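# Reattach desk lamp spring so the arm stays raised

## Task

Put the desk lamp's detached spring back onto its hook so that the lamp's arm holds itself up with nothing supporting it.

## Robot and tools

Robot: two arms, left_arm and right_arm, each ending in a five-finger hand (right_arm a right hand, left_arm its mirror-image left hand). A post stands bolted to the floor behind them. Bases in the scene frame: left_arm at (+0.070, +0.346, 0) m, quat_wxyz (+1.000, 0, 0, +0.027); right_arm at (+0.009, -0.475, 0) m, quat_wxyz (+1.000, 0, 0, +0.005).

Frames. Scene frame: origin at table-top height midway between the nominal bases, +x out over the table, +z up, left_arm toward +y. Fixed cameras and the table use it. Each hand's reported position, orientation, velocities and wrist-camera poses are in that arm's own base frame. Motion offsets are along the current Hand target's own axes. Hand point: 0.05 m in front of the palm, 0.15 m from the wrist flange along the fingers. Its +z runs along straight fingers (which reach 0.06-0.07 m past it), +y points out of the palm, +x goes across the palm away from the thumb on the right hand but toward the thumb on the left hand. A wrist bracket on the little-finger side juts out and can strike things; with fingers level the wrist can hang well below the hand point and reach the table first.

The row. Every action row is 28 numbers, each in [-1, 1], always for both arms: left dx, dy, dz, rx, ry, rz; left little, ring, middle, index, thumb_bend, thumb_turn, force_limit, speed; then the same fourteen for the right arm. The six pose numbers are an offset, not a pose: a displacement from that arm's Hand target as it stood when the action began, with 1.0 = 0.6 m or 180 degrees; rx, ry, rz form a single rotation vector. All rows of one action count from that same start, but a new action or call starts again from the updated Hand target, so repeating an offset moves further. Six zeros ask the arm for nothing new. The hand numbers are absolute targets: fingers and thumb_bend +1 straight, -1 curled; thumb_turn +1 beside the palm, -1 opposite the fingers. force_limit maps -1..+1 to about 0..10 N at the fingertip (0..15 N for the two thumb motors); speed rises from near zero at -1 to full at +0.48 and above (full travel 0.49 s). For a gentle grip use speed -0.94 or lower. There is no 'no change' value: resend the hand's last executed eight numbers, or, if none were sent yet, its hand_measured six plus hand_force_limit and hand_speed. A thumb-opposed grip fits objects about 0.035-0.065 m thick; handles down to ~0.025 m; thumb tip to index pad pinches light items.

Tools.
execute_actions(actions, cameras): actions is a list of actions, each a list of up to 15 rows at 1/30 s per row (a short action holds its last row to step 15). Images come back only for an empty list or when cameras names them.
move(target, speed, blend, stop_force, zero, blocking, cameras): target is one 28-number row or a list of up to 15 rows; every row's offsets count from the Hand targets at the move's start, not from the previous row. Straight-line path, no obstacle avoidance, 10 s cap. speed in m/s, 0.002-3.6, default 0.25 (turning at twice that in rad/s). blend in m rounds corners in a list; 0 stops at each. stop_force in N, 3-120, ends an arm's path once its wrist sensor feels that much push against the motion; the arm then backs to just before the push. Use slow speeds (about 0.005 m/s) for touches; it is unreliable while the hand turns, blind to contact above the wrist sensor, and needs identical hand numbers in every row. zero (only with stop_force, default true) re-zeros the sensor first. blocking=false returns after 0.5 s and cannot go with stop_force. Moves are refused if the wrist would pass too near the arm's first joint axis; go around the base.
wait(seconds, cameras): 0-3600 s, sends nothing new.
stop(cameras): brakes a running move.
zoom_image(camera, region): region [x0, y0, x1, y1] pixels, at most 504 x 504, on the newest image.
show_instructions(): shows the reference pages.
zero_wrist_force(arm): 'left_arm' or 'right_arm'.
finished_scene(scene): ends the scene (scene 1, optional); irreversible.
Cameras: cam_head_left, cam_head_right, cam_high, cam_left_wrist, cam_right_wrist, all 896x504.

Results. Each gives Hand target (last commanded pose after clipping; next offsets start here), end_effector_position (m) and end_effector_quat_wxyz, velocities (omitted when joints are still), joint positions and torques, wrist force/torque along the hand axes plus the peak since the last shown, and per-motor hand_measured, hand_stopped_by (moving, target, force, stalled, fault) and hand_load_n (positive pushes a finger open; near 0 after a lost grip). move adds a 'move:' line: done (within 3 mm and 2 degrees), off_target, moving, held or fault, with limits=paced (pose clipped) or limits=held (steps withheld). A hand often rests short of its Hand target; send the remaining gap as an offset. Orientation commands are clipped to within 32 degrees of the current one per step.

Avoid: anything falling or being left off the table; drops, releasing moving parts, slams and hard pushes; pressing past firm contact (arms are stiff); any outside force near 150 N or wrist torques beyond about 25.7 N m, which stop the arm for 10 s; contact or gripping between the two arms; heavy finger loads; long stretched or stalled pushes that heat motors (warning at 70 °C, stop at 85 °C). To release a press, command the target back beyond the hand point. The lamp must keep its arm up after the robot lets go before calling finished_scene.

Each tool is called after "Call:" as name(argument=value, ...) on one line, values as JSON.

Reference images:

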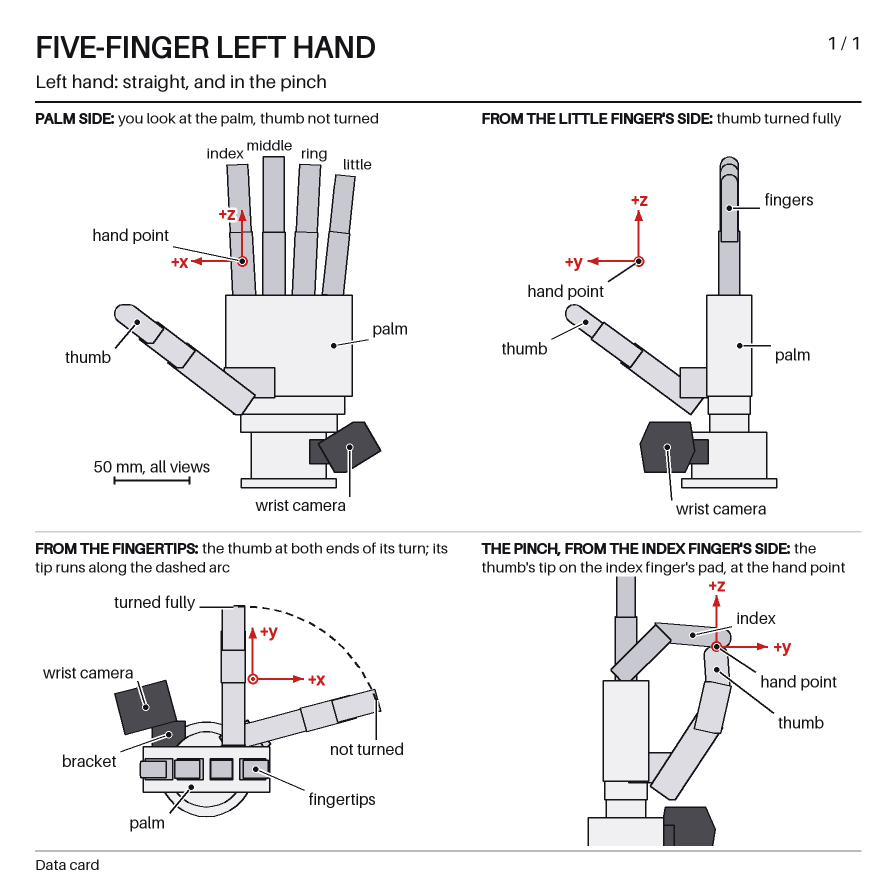

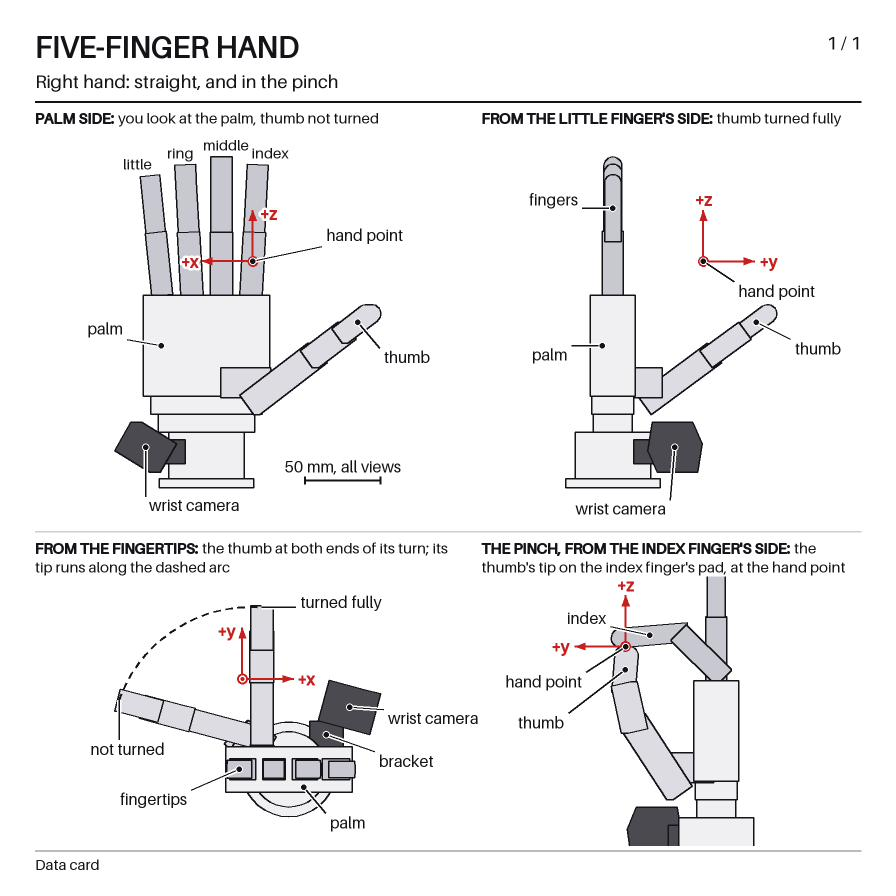

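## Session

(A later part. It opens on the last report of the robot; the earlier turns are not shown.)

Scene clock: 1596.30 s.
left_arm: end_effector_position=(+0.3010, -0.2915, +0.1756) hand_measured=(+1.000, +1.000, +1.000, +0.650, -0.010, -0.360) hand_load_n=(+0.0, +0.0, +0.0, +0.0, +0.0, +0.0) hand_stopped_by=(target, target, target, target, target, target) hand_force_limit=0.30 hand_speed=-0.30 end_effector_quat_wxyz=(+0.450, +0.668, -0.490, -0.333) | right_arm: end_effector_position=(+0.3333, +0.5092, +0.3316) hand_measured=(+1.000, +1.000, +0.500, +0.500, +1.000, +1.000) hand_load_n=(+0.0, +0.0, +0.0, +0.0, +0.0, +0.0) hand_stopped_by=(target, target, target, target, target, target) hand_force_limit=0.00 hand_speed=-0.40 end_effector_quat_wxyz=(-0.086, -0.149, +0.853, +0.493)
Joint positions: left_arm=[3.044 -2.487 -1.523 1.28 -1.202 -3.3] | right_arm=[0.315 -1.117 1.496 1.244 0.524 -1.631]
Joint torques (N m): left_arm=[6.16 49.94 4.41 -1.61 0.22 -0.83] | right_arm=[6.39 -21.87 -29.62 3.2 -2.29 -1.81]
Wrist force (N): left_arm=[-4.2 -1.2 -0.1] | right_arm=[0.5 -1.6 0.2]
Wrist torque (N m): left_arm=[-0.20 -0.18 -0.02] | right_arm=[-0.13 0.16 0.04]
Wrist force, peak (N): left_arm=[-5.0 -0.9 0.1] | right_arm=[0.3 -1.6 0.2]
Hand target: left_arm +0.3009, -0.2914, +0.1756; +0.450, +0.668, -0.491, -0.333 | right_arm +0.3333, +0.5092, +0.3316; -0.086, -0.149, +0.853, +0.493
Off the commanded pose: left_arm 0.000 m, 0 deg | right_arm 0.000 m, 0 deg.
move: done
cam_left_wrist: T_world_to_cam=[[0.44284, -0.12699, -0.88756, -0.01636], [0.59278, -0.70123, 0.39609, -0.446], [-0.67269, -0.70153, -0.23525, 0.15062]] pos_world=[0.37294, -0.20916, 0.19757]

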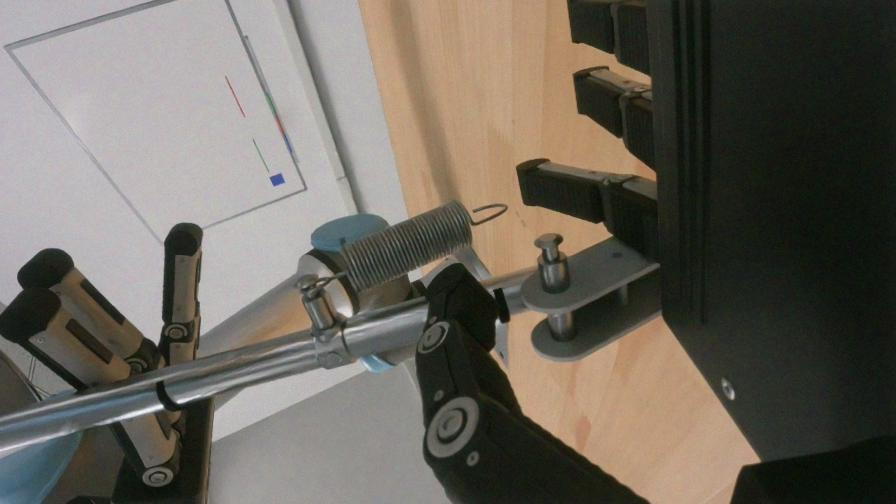

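Call:
wait(seconds=0, cameras=["cam_high", "cam_head_left", "cam_head_right"])

Call:
zoom_image(camera="cam_high", region=[430, 120, 580, 260])

Call:
zoom_image(camera="cam_head_left", region=[370, 230, 540, 390])

Call:
zoom_image(camera="cam_head_right", region=[300, 230, 470, 390])

Scene clock: 1638.20 s.
left_arm: end_effector_position=(+0.3009, -0.2914, +0.1756) hand_measured=(+1.000, +1.000, +1.000, +0.650, -0.010, -0.360) hand_load_n=(+0.0, +0.0, +0.0, +0.0, +0.0, +0.0) hand_stopped_by=(target, target, target, target, target, target) hand_force_limit=0.30 hand_speed=-0.30 end_effector_quat_wxyz=(+0.450, +0.668, -0.491, -0.333) | right_arm: end_effector_position=(+0.3333, +0.5092, +0.3316) hand_measured=(+1.000, +1.000, +0.500, +0.500, +1.000, +1.000) hand_load_n=(+0.0, +0.0, +0.0, +0.0, +0.0, +0.0) hand_stopped_by=(target, target, target, target, target, target) hand_force_limit=0.00 hand_speed=-0.40 end_effector_quat_wxyz=(-0.086, -0.149, +0.853, +0.493)
Joint positions: left_arm=[3.044 -2.487 -1.524 1.28 -1.202 -3.3] | right_arm=[0.315 -1.117 1.496 1.244 0.524 -1.631]
Joint torques (N m): left_arm=[6.55 55.4 4.2 -0.63 -0.42 1.99] | right_arm=[6.5 -21.86 -30.08 3.17 -2.32 -1.85]
Wrist force (N): left_arm=[-1.2 -1.3 -0.4] | right_arm=[0.4 -1.4 0.1]
Wrist torque (N m): left_arm=[-0.17 -0.31 0.14] | right_arm=[-0.08 0.18 0.04]
Wrist force, peak (N): left_arm=[-3.1 -1.2 -0.3] | right_arm=[0.4 -1.7 0.0]
Hand target: left_arm +0.3009, -0.2914, +0.1756; +0.450, +0.668, -0.491, -0.333 | right_arm +0.3333, +0.5092, +0.3316; -0.086, -0.149, +0.853, +0.493
Off the commanded pose: left_arm 0.000 m, 0 deg | right_arm 0.000 m, 0 deg.
Images, in order (width x height): cam_head_left 896x504, cam_head_right 896x504, cam_high 896x504.

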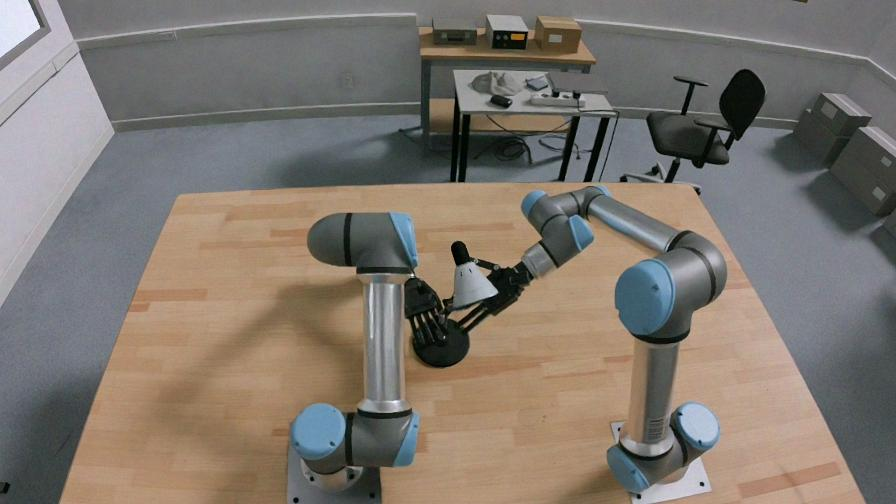

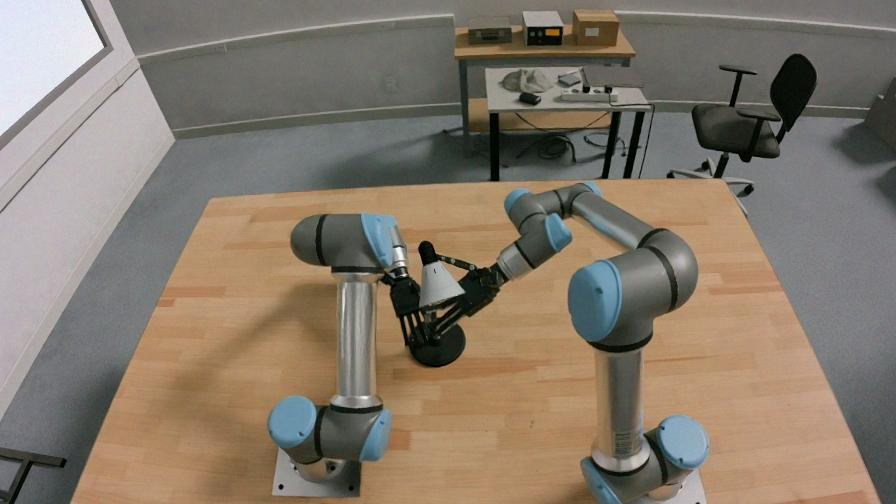

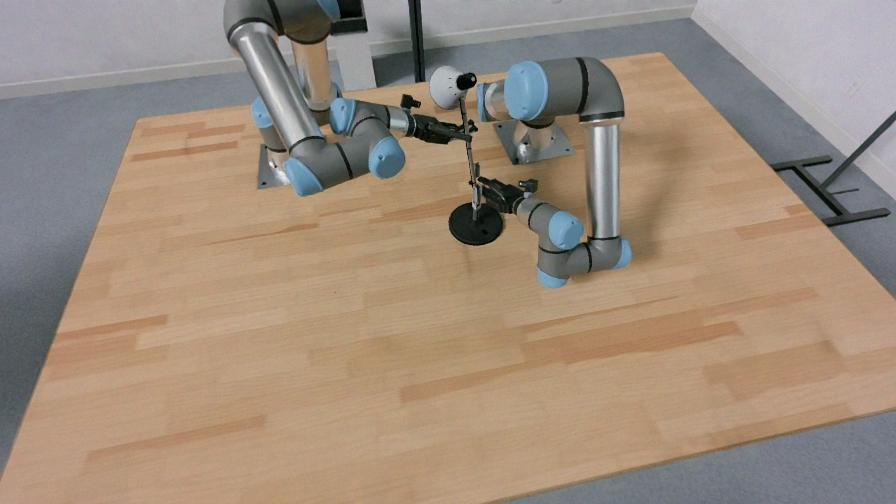

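Scaled by 3.360.

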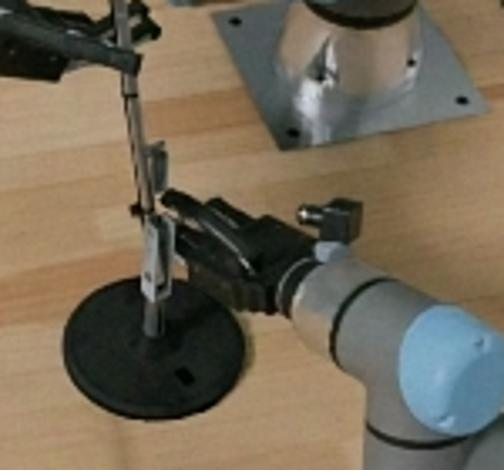

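Scaled by 2.965.

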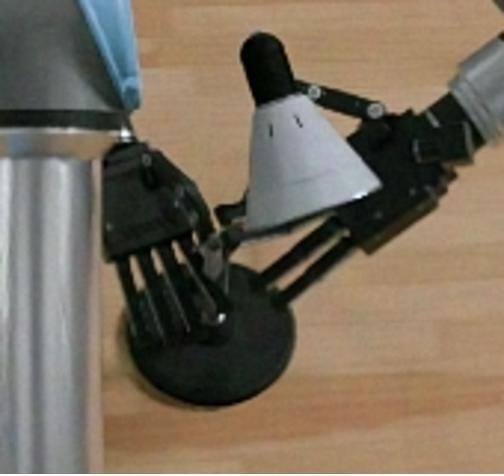

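Scaled by 2.965.

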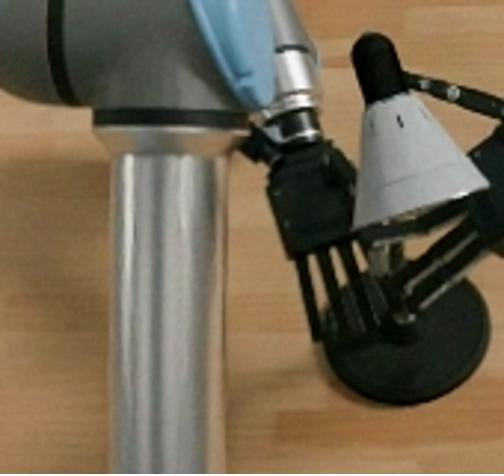

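Call:
move(target=[[-0.05, 0, 0, 0, 0, 0, 1, 1, 1, 0.6, -0.01, -0.36, 0.3, -0.3, 0, 0, 0, 0, 0, 0, 1, 1, 0.5, 0.5, 1, 1, 0, -0.4], [-0.05, -0.0027, 0, 0, 0, -0.0833, 1, 1, 1, 0.6, -0.01, -0.36, 0.3, -0.3, 0, 0, 0, 0, 0, 0, 1, 1, 0.5, 0.5, 1, 1, 0, -0.4]], speed=0.05, cameras=["cam_left_wrist"])

Scene clock: 1692.27 s.
left_arm: end_effector_position=(+0.2926, -0.2626, +0.1742) hand_measured=(+1.000, +1.000, +1.000, +0.600, -0.010, -0.360) hand_load_n=(+0.0, +0.0, +0.0, +0.0, +0.0, +0.0) hand_stopped_by=(target, target, target, target, target, target) hand_force_limit=0.30 hand_speed=-0.30 end_effector_quat_wxyz=(+0.403, +0.726, -0.399, -0.389) end_effector_velocity=(+0.000, +0.000, +0.000) end_effector_angular_velocity=(-0.005, -0.001, -0.001) | right_arm: end_effector_position=(+0.3333, +0.5092, +0.3316) hand_measured=(+1.000, +1.000, +0.500, +0.500, +1.000, +1.000) hand_load_n=(+0.0, -0.5, +0.0, +0.5, +0.0, +0.0) hand_stopped_by=(target, target, target, target, target, target) hand_force_limit=0.00 hand_speed=-0.40 end_effector_quat_wxyz=(-0.086, -0.149, +0.853, +0.493)
Joint positions: left_arm=[3.12 -2.429 -1.628 1.317 -1.272 -3.53] | right_arm=[0.315 -1.117 1.496 1.244 0.524 -1.631]
Joint velocities: left_arm=[0 0 0 -0.001 0.001 0.005] | right_arm=[within noise]
Joint torques (N m): left_arm=[-0.01 44.32 12.97 -0.65 -0.07 2.11] | right_arm=[7.78 -22.74 -29.91 2.95 -2.44 -1.92]
Wrist force (N): left_arm=[1.5 -1.2 0.8] | right_arm=[0.4 -1.4 0.1]
Wrist torque (N m): left_arm=[-0.27 -0.33 0.20] | right_arm=[-0.09 0.16 0.04]
Wrist force, peak (N): left_arm=[2.1 -1.2 0.6] | right_arm=[0.5 -1.6 -0.1]
Hand target: left_arm +0.2926, -0.2626, +0.1742; +0.403, +0.726, -0.399, -0.389 | right_arm +0.3333, +0.5092, +0.3316; -0.086, -0.149, +0.853, +0.493
Off the commanded pose: left_arm 0.000 m, 0 deg | right_arm 0.000 m, 0 deg.
move: done
cam_left_wrist: T_world_to_cam=[[0.37765, 0.12394, -0.91762, 0.08002], [0.68299, -0.70644, 0.18567, -0.41128], [-0.62523, -0.69684, -0.35143, 0.17251]] pos_world=[0.35854, -0.18024, 0.21042]

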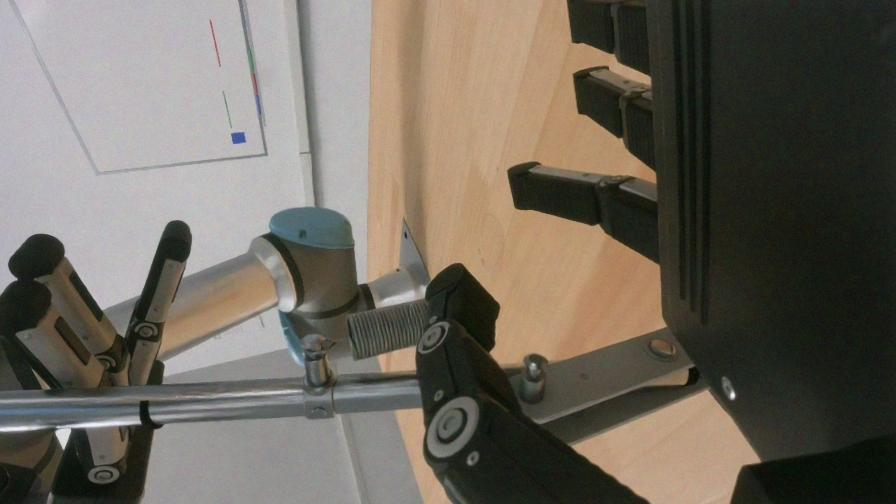

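Call:
move(target=[0.0274,0.0073,0,0,0,0,1,1,1,0.6,-0.01,-0.36,0.3,-0.3,0,0,0,0,0,0,1,1,0.5,0.5,1,1,0,-0.4], speed=0.04, cameras=["cam_left_wrist"])

Scene clock: 1714.30 s.
left_arm: end_effector_position=(+0.2977, -0.2789, +0.1741) hand_measured=(+1.000, +1.000, +1.000, +0.600, -0.010, -0.360) hand_load_n=(+0.0, +0.0, +0.0, +0.0, +0.0, +0.0) hand_stopped_by=(target, target, target, target, target, target) hand_force_limit=0.30 hand_speed=-0.30 end_effector_quat_wxyz=(+0.403, +0.726, -0.399, -0.389) | right_arm: end_effector_position=(+0.3333, +0.5092, +0.3316) hand_measured=(+1.000, +1.000, +0.500, +0.500, +1.000, +1.000) hand_load_n=(+0.0, +0.0, +0.0, +0.5, +0.0, +0.0) hand_stopped_by=(target, target, target, target, target, target) hand_force_limit=0.00 hand_speed=-0.40 end_effector_quat_wxyz=(-0.086, -0.149, +0.853, +0.493)
Joint positions: left_arm=[3.089 -2.444 -1.594 1.301 -1.244 -3.543] | right_arm=[0.315 -1.117 1.496 1.244 0.524 -1.631]
Joint torques (N m): left_arm=[7.46 53.97 4.52 -0.78 -1.3 1.8] | right_arm=[7.53 -22.29 -29.9 2.88 -2.49 -1.8]
Wrist force (N): left_arm=[1.6 -1.2 0.5] | right_arm=[0.4 -1.5 -0.1]
Wrist torque (N m): left_arm=[-0.23 -0.37 0.29] | right_arm=[-0.10 0.17 0.04]
Wrist force, peak (N): left_arm=[1.8 -1.4 0.9] | right_arm=[0.5 -1.6 0.1]
Hand target: left_arm +0.2976, -0.2788, +0.1741; +0.403, +0.726, -0.399, -0.389 | right_arm +0.3333, +0.5092, +0.3316; -0.086, -0.149, +0.853, +0.493
Off the commanded pose: left_arm 0.000 m, 0 deg | right_arm 0.000 m, 0 deg.
move: done
cam_left_wrist: T_world_to_cam=[[0.37748, 0.12394, -0.91769, 0.08001], [0.68301, -0.70646, 0.18554, -0.42622], [-0.62531, -0.69682, -0.35132, 0.16428]] pos_world=[0.36364, -0.19654, 0.21022]

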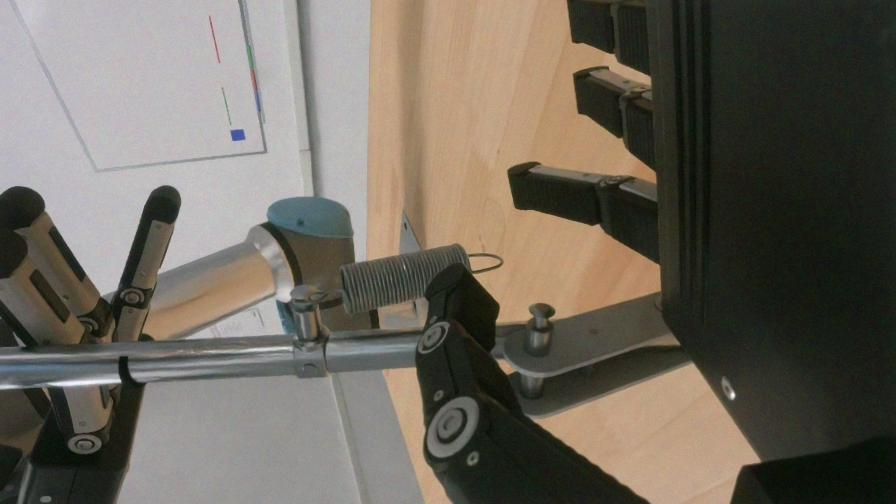

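Call:
move(target=[0.0177,0.0047,0,0,0,0,1,1,1,0.6,-0.01,-0.36,0.3,-0.3,0,0,0,0,0,0,1,1,0.5,0.5,1,1,0,-0.4], speed=0.02, cameras=["cam_left_wrist"])

Call:
move(target=[0.0068,0.0018,0,0,0,0,1,1,1,0.6,-0.01,-0.36,0.3,-0.3,0,0,0,0,0,0,1,1,0.5,0.5,1,1,0,-0.4], speed=0.02, cameras=["cam_left_wrist"])

Scene clock: 1723.37 s.
left_arm: end_effector_position=(+0.3010, -0.2894, +0.1741) hand_measured=(+1.000, +1.000, +1.000, +0.600, -0.010, -0.360) hand_load_n=(+0.0, +0.0, +0.0, +0.5, +0.0, +0.0) hand_stopped_by=(target, target, target, target, target, target) hand_force_limit=0.30 hand_speed=-0.30 end_effector_quat_wxyz=(+0.403, +0.726, -0.399, -0.389) | right_arm: end_effector_position=(+0.3333, +0.5092, +0.3316) hand_measured=(+1.000, +1.000, +0.500, +0.500, +1.000, +1.000) hand_load_n=(+0.0, +0.0, +0.0, +0.0, +0.0, +0.0) hand_stopped_by=(target, target, target, target, target, target) hand_force_limit=0.00 hand_speed=-0.40 end_effector_quat_wxyz=(-0.086, -0.149, +0.853, +0.493)
Joint positions: left_arm=[3.07 -2.454 -1.57 1.29 -1.226 -3.551] | right_arm=[0.315 -1.117 1.496 1.244 0.524 -1.631]
Joint torques (N m): left_arm=[6.34 49.38 3.69 -1.69 -1.13 -0.57] | right_arm=[7.8 -22.64 -29.64 2.82 -2.54 -1.86]
Wrist force (N): left_arm=[1.5 -1.1 0.4] | right_arm=[0.3 -1.1 0.1]
Wrist torque (N m): left_arm=[-0.21 -0.37 0.26] | right_arm=[-0.05 0.19 0.05]
Wrist force, peak (N): left_arm=[1.8 -1.3 0.6] | right_arm=[0.5 -1.7 0.2]
Hand target: left_arm +0.3009, -0.2893, +0.1741; +0.403, +0.726, -0.399, -0.389 | right_arm +0.3333, +0.5092, +0.3316; -0.086, -0.149, +0.853, +0.493
Off the commanded pose: left_arm 0.000 m, 0 deg | right_arm 0.000 m, 0 deg.
move: done
cam_left_wrist: T_world_to_cam=[[0.37764, 0.12381, -0.91764, 0.07998], [0.68302, -0.70638, 0.18578, -0.436], [-0.6252, -0.69692, -0.35132, 0.1589]] pos_world=[0.36694, -0.20714, 0.21022]

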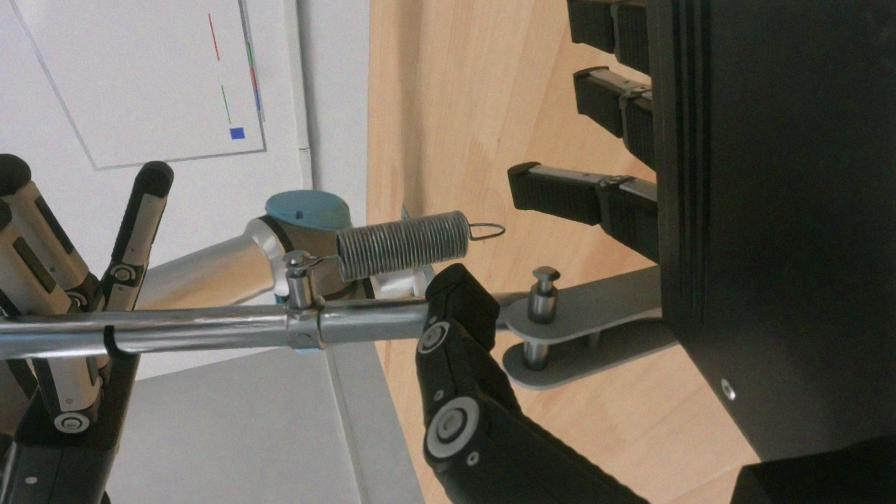

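Scene clock: 1723.87 s.
left_arm: end_effector_position=(+0.3022, -0.2934, +0.1741) hand_measured=(+1.000, +1.000, +1.000, +0.600, -0.010, -0.360) hand_load_n=(+0.0, +0.0, +0.0, +0.0, +0.0, +0.0) hand_stopped_by=(target, target, target, target, target, target) hand_force_limit=0.30 hand_speed=-0.30 end_effector_quat_wxyz=(+0.403, +0.726, -0.399, -0.389) | right_arm: end_effector_position=(+0.3333, +0.5092, +0.3316) hand_measured=(+1.000, +1.000, +0.500, +0.500, +1.000, +1.000) hand_load_n=(+0.0, +0.0, +0.0, +0.0, +0.0, +0.0) hand_stopped_by=(target, target, target, target, target, target) hand_force_limit=0.00 hand_speed=-0.40 end_effector_quat_wxyz=(-0.086, -0.149, +0.853, +0.493)
Joint positions: left_arm=[3.062 -2.458 -1.561 1.286 -1.219 -3.554] | right_arm=[0.315 -1.117 1.496 1.244 0.524 -1.631]
Joint torques (N m): left_arm=[6.84 49.91 5.83 -1.35 -1.14 -0.07] | right_arm=[8.15 -22.83 -29.71 2.82 -2.58 -1.82]
Wrist force (N): left_arm=[1.6 -1.0 0.4] | right_arm=[0.4 -1.3 0.0]
Wrist torque (N m): left_arm=[-0.19 -0.40 0.27] | right_arm=[-0.07 0.18 0.04]
Wrist force, peak (N): left_arm=[1.8 -1.1 0.3] | right_arm=[0.3 -1.6 0.1]
Hand target: left_arm +0.3022, -0.2934, +0.1741; +0.403, +0.726, -0.399, -0.389 | right_arm +0.3333, +0.5092, +0.3316; -0.086, -0.149, +0.853, +0.493
Off the commanded pose: left_arm 0.000 m, 0 deg | right_arm 0.000 m, 0 deg.
move: done
cam_left_wrist: T_world_to_cam=[[0.37753, 0.12387, -0.91767, 0.08004], [0.68302, -0.70642, 0.18565, -0.43969], [-0.62526, -0.69687, -0.3513, 0.15696]] pos_world=[0.36824, -0.21114, 0.21022]

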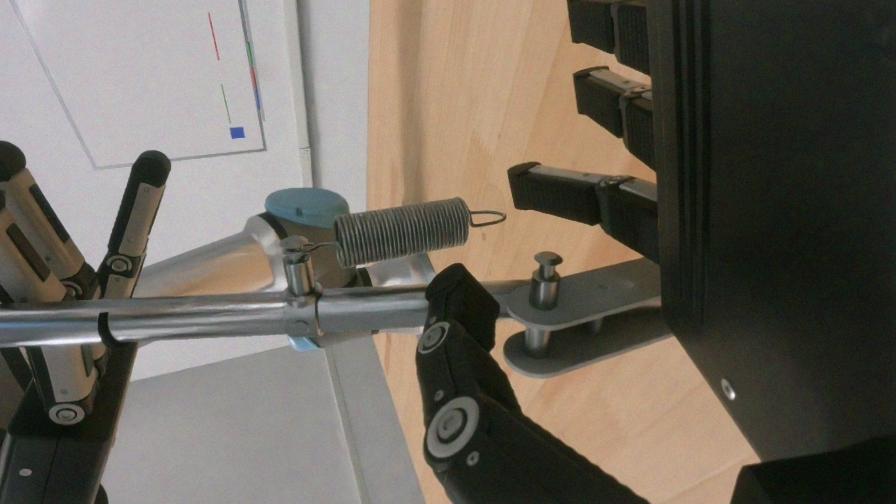

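Call:
execute_actions(actions=[[[0,0,0,0,0,0,1,1,1,0.25,-0.01,-0.36,-0.5,-0.7,0,0,0,0,0,0,1,1,0.5,0.5,1,1,0,-0.4]]], cameras=["cam_left_wrist"])

Scene clock: 1732.73 s.
left_arm: end_effector_position=(+0.3022, -0.2934, +0.1741) hand_measured=(+1.000, +1.000, +1.000, +0.250, -0.010, -0.360) hand_load_n=(+0.0, +0.0, +0.0, +0.0, +0.0, +0.0) hand_stopped_by=(target, target, target, target, target, target) hand_force_limit=-0.50 hand_speed=-0.70 end_effector_quat_wxyz=(+0.403, +0.726, -0.399, -0.389) | right_arm: end_effector_position=(+0.3333, +0.5092, +0.3316) hand_measured=(+1.000, +1.000, +0.500, +0.500, +1.000, +1.000) hand_load_n=(+0.0, +0.0, +0.0, +0.0, +0.0, +0.0) hand_stopped_by=(target, target, target, target, target, target) hand_force_limit=0.00 hand_speed=-0.40 end_effector_quat_wxyz=(-0.086, -0.149, +0.853, +0.493)
Joint positions: left_arm=[3.063 -2.457 -1.561 1.286 -1.219 -3.554] | right_arm=[0.315 -1.117 1.496 1.244 0.524 -1.631]
Joint torques (N m): left_arm=[7.14 54.9 3.89 -1.12 -1.02 2] | right_arm=[7.86 -22.91 -29.4 2.75 -2.6 -1.79]
Wrist force (N): left_arm=[1.5 -0.9 0.4] | right_arm=[0.4 -1.2 0.1]
Wrist torque (N m): left_arm=[-0.17 -0.37 0.25] | right_arm=[-0.07 0.17 0.05]
Wrist force, peak (N): left_arm=[1.9 -1.1 0.5] | right_arm=[0.2 -1.7 0.1]
Hand target: left_arm +0.3022, -0.2934, +0.1741; +0.403, +0.726, -0.399, -0.389 | right_arm +0.3333, +0.5092, +0.3316; -0.086, -0.149, +0.853, +0.493
Off the commanded pose: left_arm 0.000 m, 0 deg | right_arm 0.000 m, 0 deg.
cam_left_wrist: T_world_to_cam=[[0.37768, 0.12371, -0.91763, 0.07997], [0.68293, -0.70644, 0.18585, -0.43957], [-0.62526, -0.69688, -0.3513, 0.15696]] pos_world=[0.36814, -0.21104, 0.21022]

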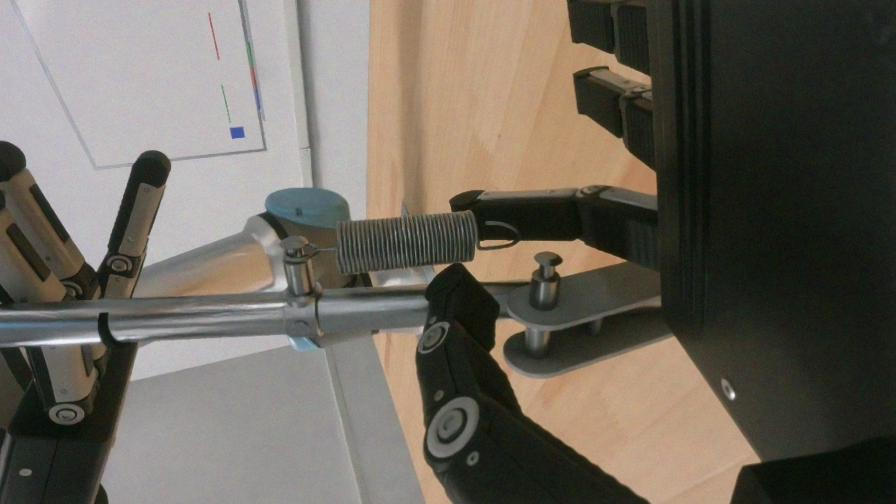

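Call:
execute_actions(actions=[[[0,0,0,0,0,0,1,1,1,0.12,-0.01,-0.36,-0.5,-0.85,0,0,0,0,0,0,1,1,0.5,0.5,1,1,0,-0.4]]], cameras=["cam_left_wrist"])

Scene clock: 1735.00 s.
left_arm: end_effector_position=(+0.3022, -0.2934, +0.1741) hand_measured=(+1.000, +1.000, +1.000, +0.120, -0.010, -0.360) hand_load_n=(+0.0, +0.0, +0.0, +0.0, +0.0, +0.0) hand_stopped_by=(target, target, target, target, target, target) hand_force_limit=-0.50 hand_speed=-0.85 end_effector_quat_wxyz=(+0.403, +0.726, -0.399, -0.389) | right_arm: end_effector_position=(+0.3333, +0.5092, +0.3316) hand_measured=(+1.000, +1.000, +0.500, +0.500, +1.000, +1.000) hand_load_n=(+0.0, +0.0, +0.0, +0.0, +0.0, +0.0) hand_stopped_by=(target, target, target, target, target, target) hand_force_limit=0.00 hand_speed=-0.40 end_effector_quat_wxyz=(-0.086, -0.149, +0.853, +0.493)
Joint positions: left_arm=[3.063 -2.457 -1.561 1.286 -1.219 -3.554] | right_arm=[0.315 -1.117 1.496 1.244 0.524 -1.631]
Joint torques (N m): left_arm=[6.61 55.36 4.77 -2.46 -1 2.08] | right_arm=[8.46 -22.81 -29.59 2.71 -2.6 -1.74]
Wrist force (N): left_arm=[1.4 -0.8 0.4] | right_arm=[0.5 -1.5 0.2]
Wrist torque (N m): left_arm=[-0.14 -0.37 0.24] | right_arm=[-0.11 0.16 0.04]
Wrist force, peak (N): left_arm=[1.8 -1.2 0.7] | right_arm=[0.3 -1.6 0.1]
Hand target: left_arm +0.3022, -0.2934, +0.1741; +0.403, +0.726, -0.399, -0.389 | right_arm +0.3333, +0.5092, +0.3316; -0.086, -0.149, +0.853, +0.493
Off the commanded pose: left_arm 0.000 m, 0 deg | right_arm 0.000 m, 0 deg.
cam_left_wrist: T_world_to_cam=[[0.37768, 0.12371, -0.91763, 0.07997], [0.68293, -0.70644, 0.18585, -0.43957], [-0.62526, -0.69688, -0.3513, 0.15696]] pos_world=[0.36814, -0.21104, 0.21022]

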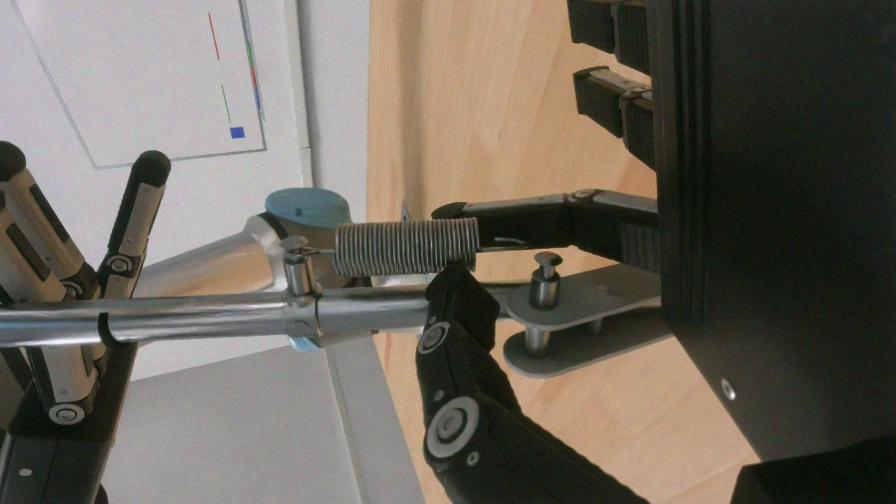

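Call:
execute_actions(actions=[[[0,0,0,0,0,0,1,1,1,-0.05,-0.01,-0.36,-0.5,-0.88,0,0,0,0,0,0,1,1,0.5,0.5,1,1,0,-0.4]]], cameras=["cam_left_wrist"])

Call:
zoom_image(camera="cam_left_wrist", region=[330, 160, 580, 340])

Scene clock: 1762.83 s.
left_arm: end_effector_position=(+0.3022, -0.2934, +0.1741) hand_measured=(+1.000, +1.000, +1.000, -0.012, -0.010, -0.360) hand_load_n=(+0.0, +0.0, +0.0, +2.5, +1.0, +0.0) hand_stopped_by=(target, target, target, force, target, target) hand_force_limit=-0.50 hand_speed=-0.88 end_effector_quat_wxyz=(+0.403, +0.726, -0.399, -0.389) | right_arm: end_effector_position=(+0.3333, +0.5092, +0.3316) hand_measured=(+1.000, +1.000, +0.500, +0.500, +1.000, +1.000) hand_load_n=(+0.0, +0.0, +0.0, +0.0, +0.0, +0.0) hand_stopped_by=(target, target, target, target, target, target) hand_force_limit=0.00 hand_speed=-0.40 end_effector_quat_wxyz=(-0.086, -0.149, +0.853, +0.493)
Joint positions: left_arm=[3.063 -2.457 -1.561 1.286 -1.219 -3.554] | right_arm=[0.315 -1.117 1.496 1.244 0.524 -1.631]
Joint torques (N m): left_arm=[7.04 54.74 6.53 -3.43 -0.95 1.89] | right_arm=[8.29 -22.46 -29.97 2.53 -2.66 -1.79]
Wrist force (N): left_arm=[2.1 -2.7 0.2] | right_arm=[0.4 -1.4 0.1]
Wrist torque (N m): left_arm=[-0.30 -0.43 0.30] | right_arm=[-0.10 0.17 0.04]
Wrist force, peak (N): left_arm=[2.0 -3.0 0.3] | right_arm=[0.3 -1.7 0.2]
Hand target: left_arm +0.3022, -0.2934, +0.1741; +0.403, +0.726, -0.399, -0.389 | right_arm +0.3333, +0.5092, +0.3316; -0.086, -0.149, +0.853, +0.493
Off the commanded pose: left_arm 0.000 m, 0 deg | right_arm 0.000 m, 0 deg.
cam_left_wrist: T_world_to_cam=[[0.37768, 0.12371, -0.91763, 0.07997], [0.68293, -0.70644, 0.18585, -0.43957], [-0.62526, -0.69688, -0.3513, 0.15696]] pos_world=[0.36814, -0.21104, 0.21022]

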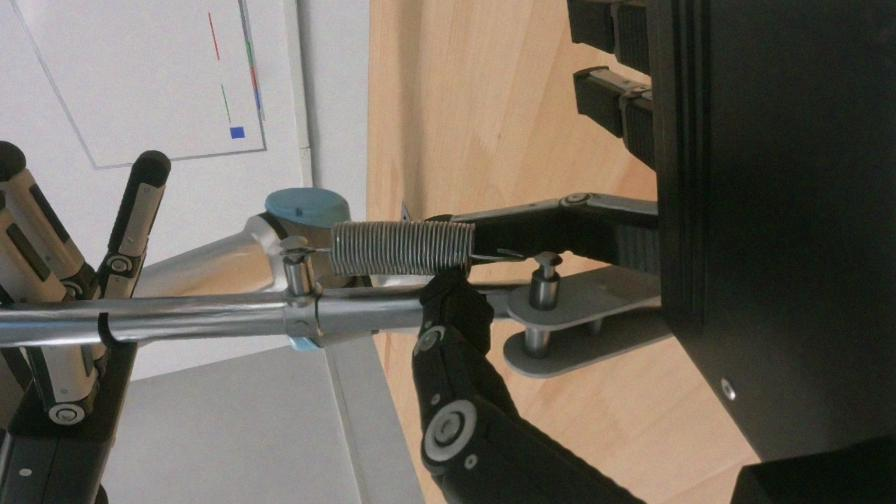

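Scaled by 2.016.

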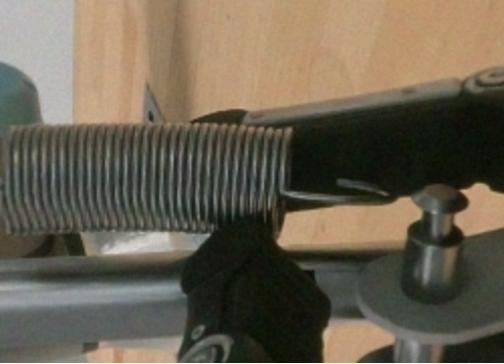

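Call:
execute_actions(actions=[[[0,0,0,0,0,0,1,1,1,-0.35,-0.01,-0.36,1.0,-0.6,0,0,0,0,0,0,1,1,0.5,0.5,1,1,0,-0.4]]], cameras=["cam_left_wrist"])

Call:
zoom_image(camera="cam_left_wrist", region=[330, 160, 580, 340])

Scene clock: 1772.30 s.
left_arm: end_effector_position=(+0.3022, -0.2934, +0.1741) hand_measured=(+1.000, +1.000, +1.000, -0.072, -0.008, -0.360) hand_load_n=(+0.0, +0.0, +0.0, +13.5, +5.0, +3.0) hand_stopped_by=(target, target, target, force, target, target) hand_force_limit=1.00 hand_speed=-0.60 end_effector_quat_wxyz=(+0.403, +0.726, -0.399, -0.389) | right_arm: end_effector_position=(+0.3333, +0.5092, +0.3316) hand_measured=(+1.000, +1.000, +0.500, +0.500, +1.000, +1.000) hand_load_n=(+0.0, +0.0, +0.0, +0.0, +0.0, +0.0) hand_stopped_by=(target, target, target, target, target, target) hand_force_limit=0.00 hand_speed=-0.40 end_effector_quat_wxyz=(-0.086, -0.149, +0.853, +0.493)
Joint positions: left_arm=[3.063 -2.457 -1.561 1.286 -1.219 -3.554] | right_arm=[0.315 -1.117 1.496 1.244 0.524 -1.631]
Joint torques (N m): left_arm=[6.2 55.38 7.94 -3.4 -0.89 2.06] | right_arm=[9.1 -22.88 -29.69 2.47 -2.75 -1.83]
Wrist force (N): left_arm=[3.0 -7.6 0.3] | right_arm=[0.8 -1.5 0.2]
Wrist torque (N m): left_arm=[-0.51 -0.41 0.35] | right_arm=[-0.11 0.13 0.06]
Wrist force, peak (N): left_arm=[3.0 -7.9 0.4] | right_arm=[0.6 -1.7 0.2]
Hand target: left_arm +0.3022, -0.2934, +0.1741; +0.403, +0.726, -0.399, -0.389 | right_arm +0.3333, +0.5092, +0.3316; -0.086, -0.149, +0.853, +0.493
Off the commanded pose: left_arm 0.000 m, 0 deg | right_arm 0.000 m, 0 deg.
cam_left_wrist: T_world_to_cam=[[0.37768, 0.12371, -0.91763, 0.07997], [0.68293, -0.70644, 0.18585, -0.43957], [-0.62526, -0.69688, -0.3513, 0.15696]] pos_world=[0.36814, -0.21104, 0.21022]

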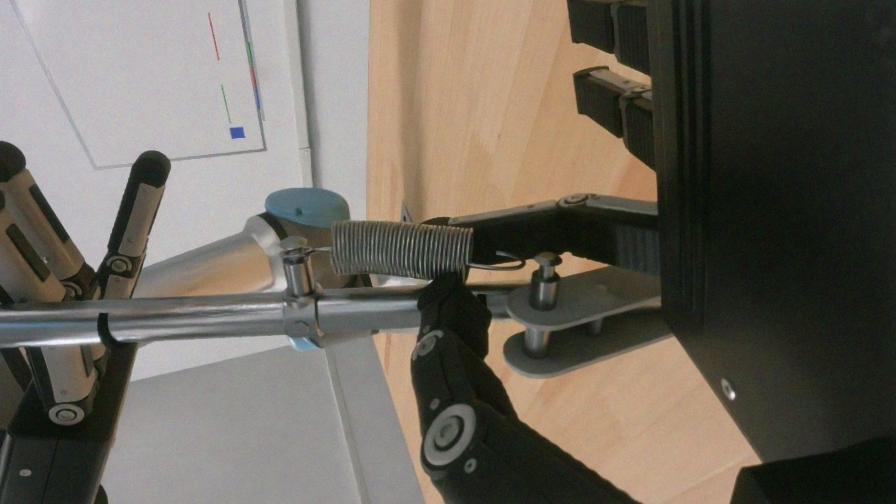

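Scaled by 2.016.

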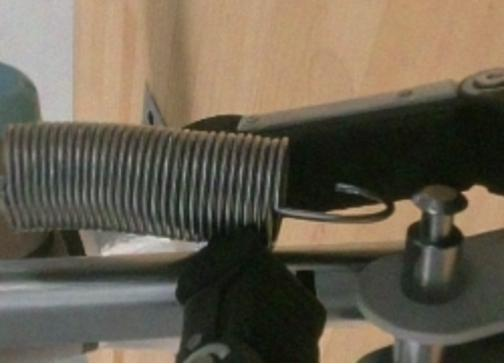

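Call:
move(target=[-0.00455,-0.00237,-0.00807,0.0386,0.01035,0,1,1,1,-0.35,-0.01,-0.36,1.0,-0.6,0,0,0,0,0,0,1,1,0.5,0.5,1,1,0,-0.4], speed=0.02, cameras=["cam_left_wrist"])

Call:
zoom_image(camera="cam_left_wrist", region=[330, 160, 580, 340])

Scene clock: 1785.27 s.
left_arm: end_effector_position=(+0.3058, -0.2891, +0.1753) hand_measured=(+1.000, +1.000, +1.000, -0.072, -0.008, -0.360) hand_load_n=(+0.0, +0.0, +0.5, +13.0, +5.5, +2.0) hand_stopped_by=(target, target, target, force, target, target) hand_force_limit=1.00 hand_speed=-0.60 end_effector_quat_wxyz=(+0.365, +0.755, -0.415, -0.352) | right_arm: end_effector_position=(+0.3333, +0.5092, +0.3316) hand_measured=(+1.000, +1.000, +0.500, +0.500, +1.000, +1.000) hand_load_n=(+0.0, +0.0, +0.0, +0.5, +0.0, +0.0) hand_stopped_by=(target, target, target, target, target, target) hand_force_limit=0.00 hand_speed=-0.40 end_effector_quat_wxyz=(-0.086, -0.149, +0.853, +0.493)
Joint positions: left_arm=[3.066 -2.402 -1.539 1.339 -1.243 -3.596] | right_arm=[0.315 -1.117 1.496 1.244 0.524 -1.631]
Joint torques (N m): left_arm=[8.98 46.15 17.11 -2.82 -0.16 -1.1] | right_arm=[9.45 -22.85 -29.2 2.45 -2.72 -1.71]
Wrist force (N): left_arm=[0.2 -1.0 5.6] | right_arm=[0.8 -1.4 0.5]
Wrist torque (N m): left_arm=[-0.37 -0.16 0.20] | right_arm=[-0.12 0.14 0.06]
Wrist force, peak (N): left_arm=[3.2 -7.9 0.4] | right_arm=[0.9 -1.5 0.8]
Hand target: left_arm +0.3058, -0.2891, +0.1753; +0.365, +0.755, -0.415, -0.352 | right_arm +0.3333, +0.5092, +0.3316; -0.086, -0.149, +0.853, +0.493
Off the commanded pose: left_arm 0.000 m, 0 deg | right_arm 0.000 m, 0 deg.
move: done
cam_left_wrist: T_world_to_cam=[[0.48479, 0.15694, -0.86044, 0.04597], [0.65711, -0.7146, 0.23989, -0.44316], [-0.57722, -0.6817, -0.44956, 0.16961]] pos_world=[0.36683, -0.20828, 0.22212]

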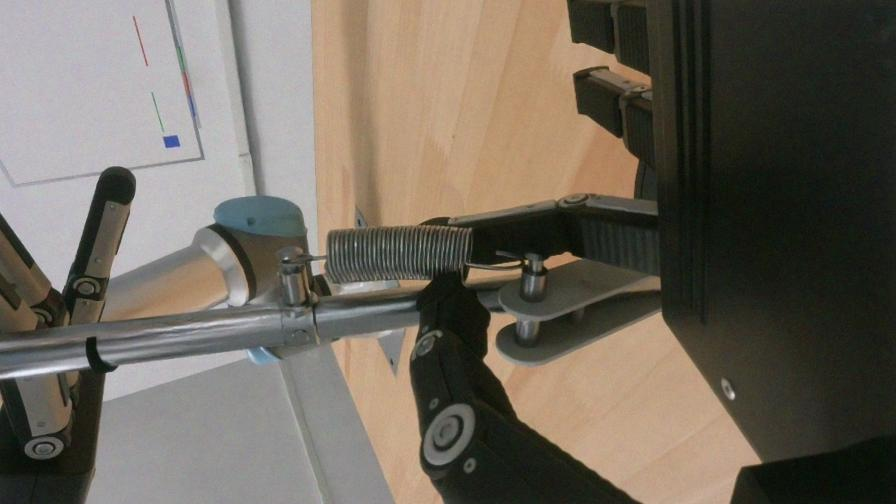

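Scaled by 2.016.

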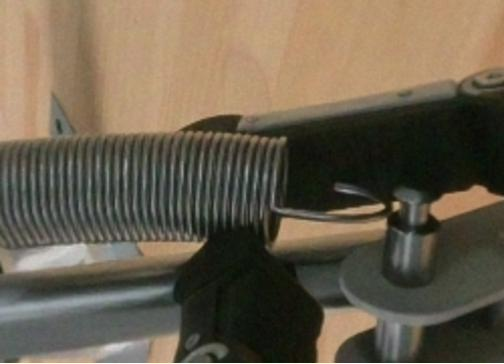

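Call:
execute_actions(actions=[], cameras=["all"])

Call:
zoom_image(camera="cam_head_left", region=[400, 200, 520, 290])

Call:
zoom_image(camera="cam_high", region=[400, 200, 560, 320])

Scene clock: 1827.37 s.
left_arm: end_effector_position=(+0.3058, -0.2891, +0.1753) hand_measured=(+1.000, +1.000, +1.000, -0.072, -0.008, -0.360) hand_load_n=(+0.0, +0.0, +0.0, +13.5, +5.5, +2.0) hand_stopped_by=(target, target, target, force, target, target) hand_force_limit=1.00 hand_speed=-0.60 end_effector_quat_wxyz=(+0.365, +0.755, -0.415, -0.352) | right_arm: end_effector_position=(+0.3333, +0.5092, +0.3316) hand_measured=(+1.000, +1.000, +0.500, +0.500, +1.000, +1.000) hand_load_n=(+0.0, -0.5, +0.0, +0.5, +0.0, +0.0) hand_stopped_by=(target, target, target, target, target, target) hand_force_limit=0.00 hand_speed=-0.40 end_effector_quat_wxyz=(-0.086, -0.149, +0.853, +0.493)
Joint positions: left_arm=[3.066 -2.402 -1.539 1.339 -1.243 -3.596] | right_arm=[0.315 -1.117 1.496 1.244 0.524 -1.631]
Joint velocities: within noise
Joint torques (N m): left_arm=[3.89 39.03 5.18 -4.49 1.54 1.94] | right_arm=[9.58 -22.44 -29.51 2.44 -2.87 -1.77]
Motor temperatures (°C): left_arm=[31 29 24 37 30 34] | right_arm=[29 33 25 31 35 41]
Wrist force (N): left_arm=[0.3 -1.0 5.6] | right_arm=[1.0 -1.2 0.8]
Wrist torque (N m): left_arm=[-0.37 -0.17 0.21] | right_arm=[-0.10 0.11 0.08]
Wrist force, peak (N): left_arm=[0.4 -0.9 6.1] | right_arm=[0.8 -1.6 1.0]
Hand target: left_arm +0.3058, -0.2891, +0.1753; +0.365, +0.755, -0.415, -0.352 | right_arm +0.3333, +0.5092, +0.3316; -0.086, -0.149, +0.853, +0.493
Off the commanded pose: left_arm 0.000 m, 0 deg | right_arm 0.000 m, 0 deg.
camera_calibration:
cam_left_wrist: T_world_to_cam=[[0.48446, 0.1569, -0.86063, 0.04613], [0.65723, -0.71456, 0.23969, -0.44315], [-0.57737, -0.68175, -0.4493, 0.1696]] pos_world=[0.36683, -0.20828, 0.22212]
cam_right_wrist: T_world_to_cam=[[-0.37024, 0.38257, 0.8465, -0.34918], [0.91506, -0.00671, 0.40326, -0.42957], [0.15996, 0.9239, -0.34759, -0.29127]] pos_world=[0.31039, 0.39981, 0.36757]

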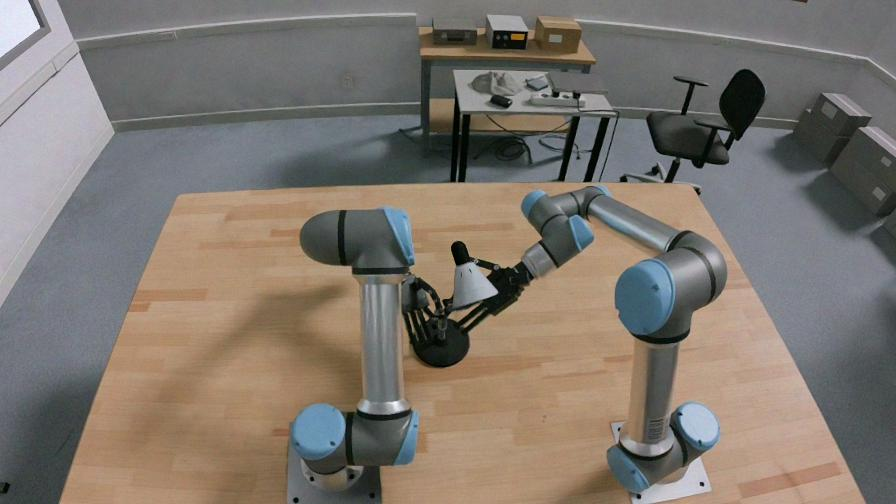

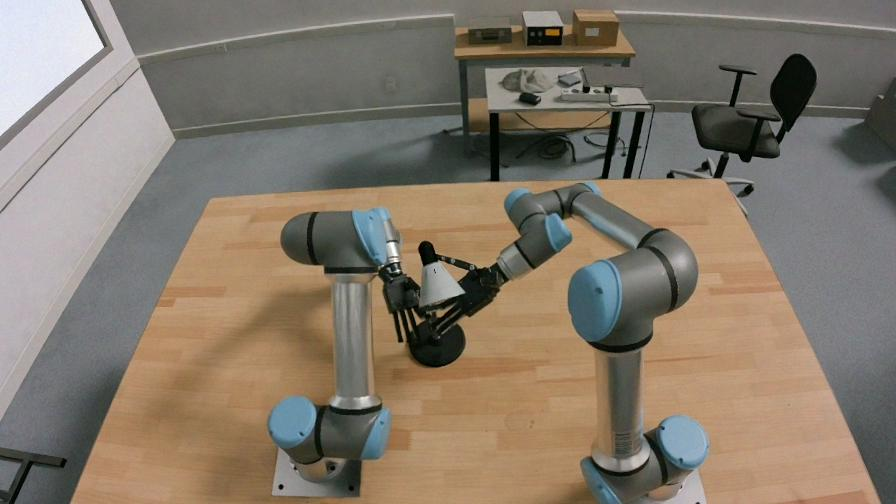

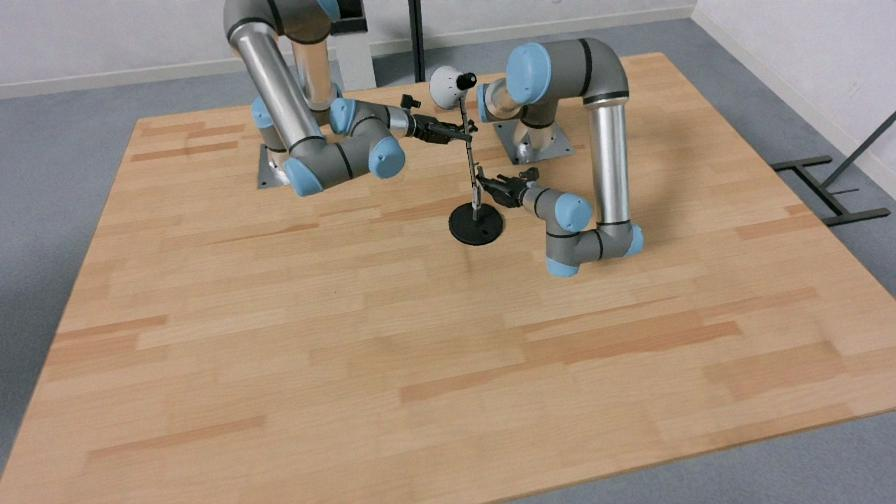

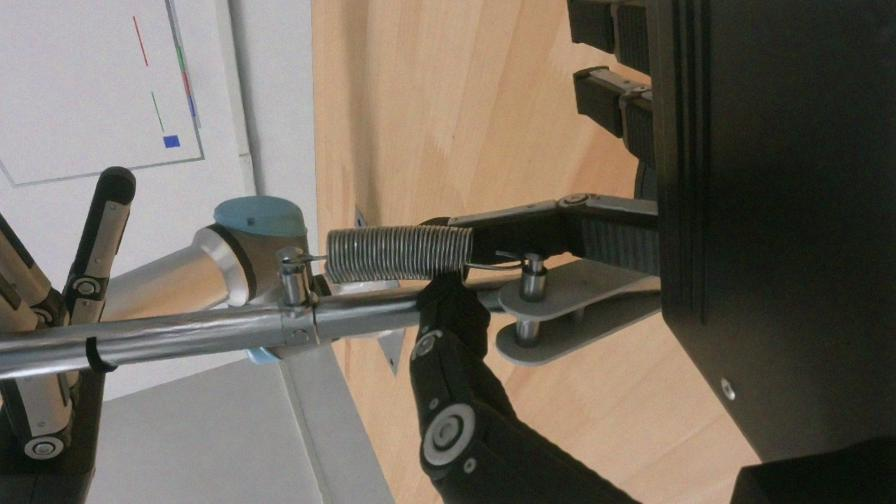

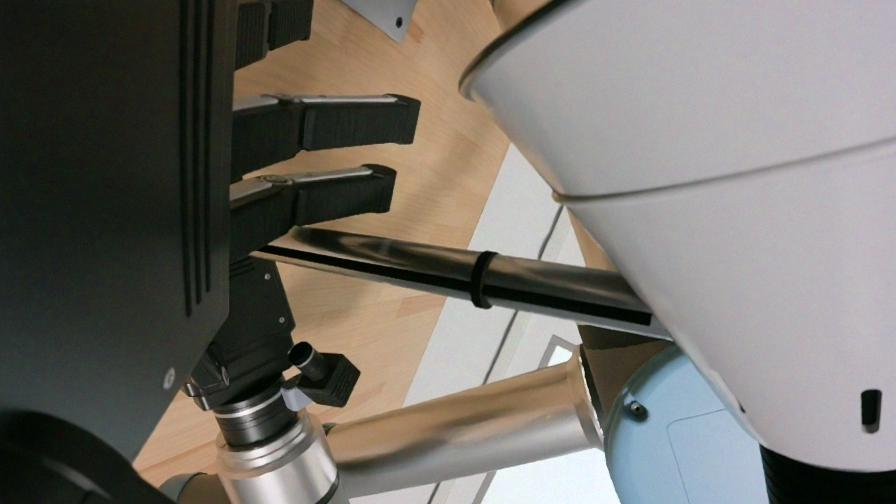

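Scaled by 4.200.

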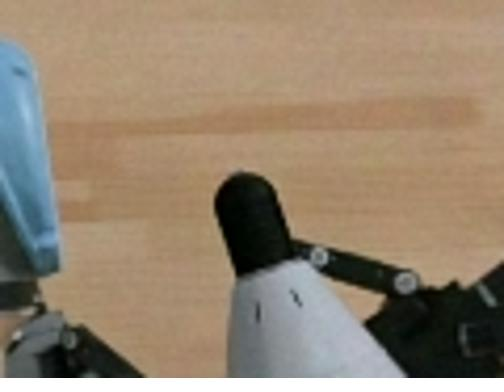

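Scaled by 3.150.

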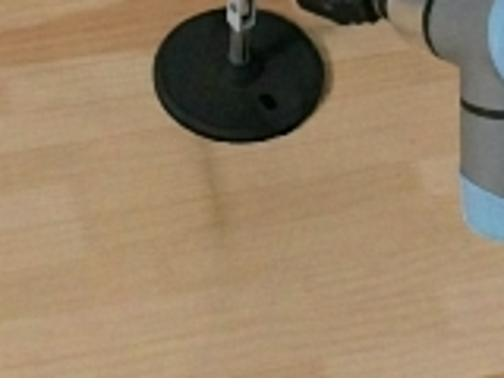

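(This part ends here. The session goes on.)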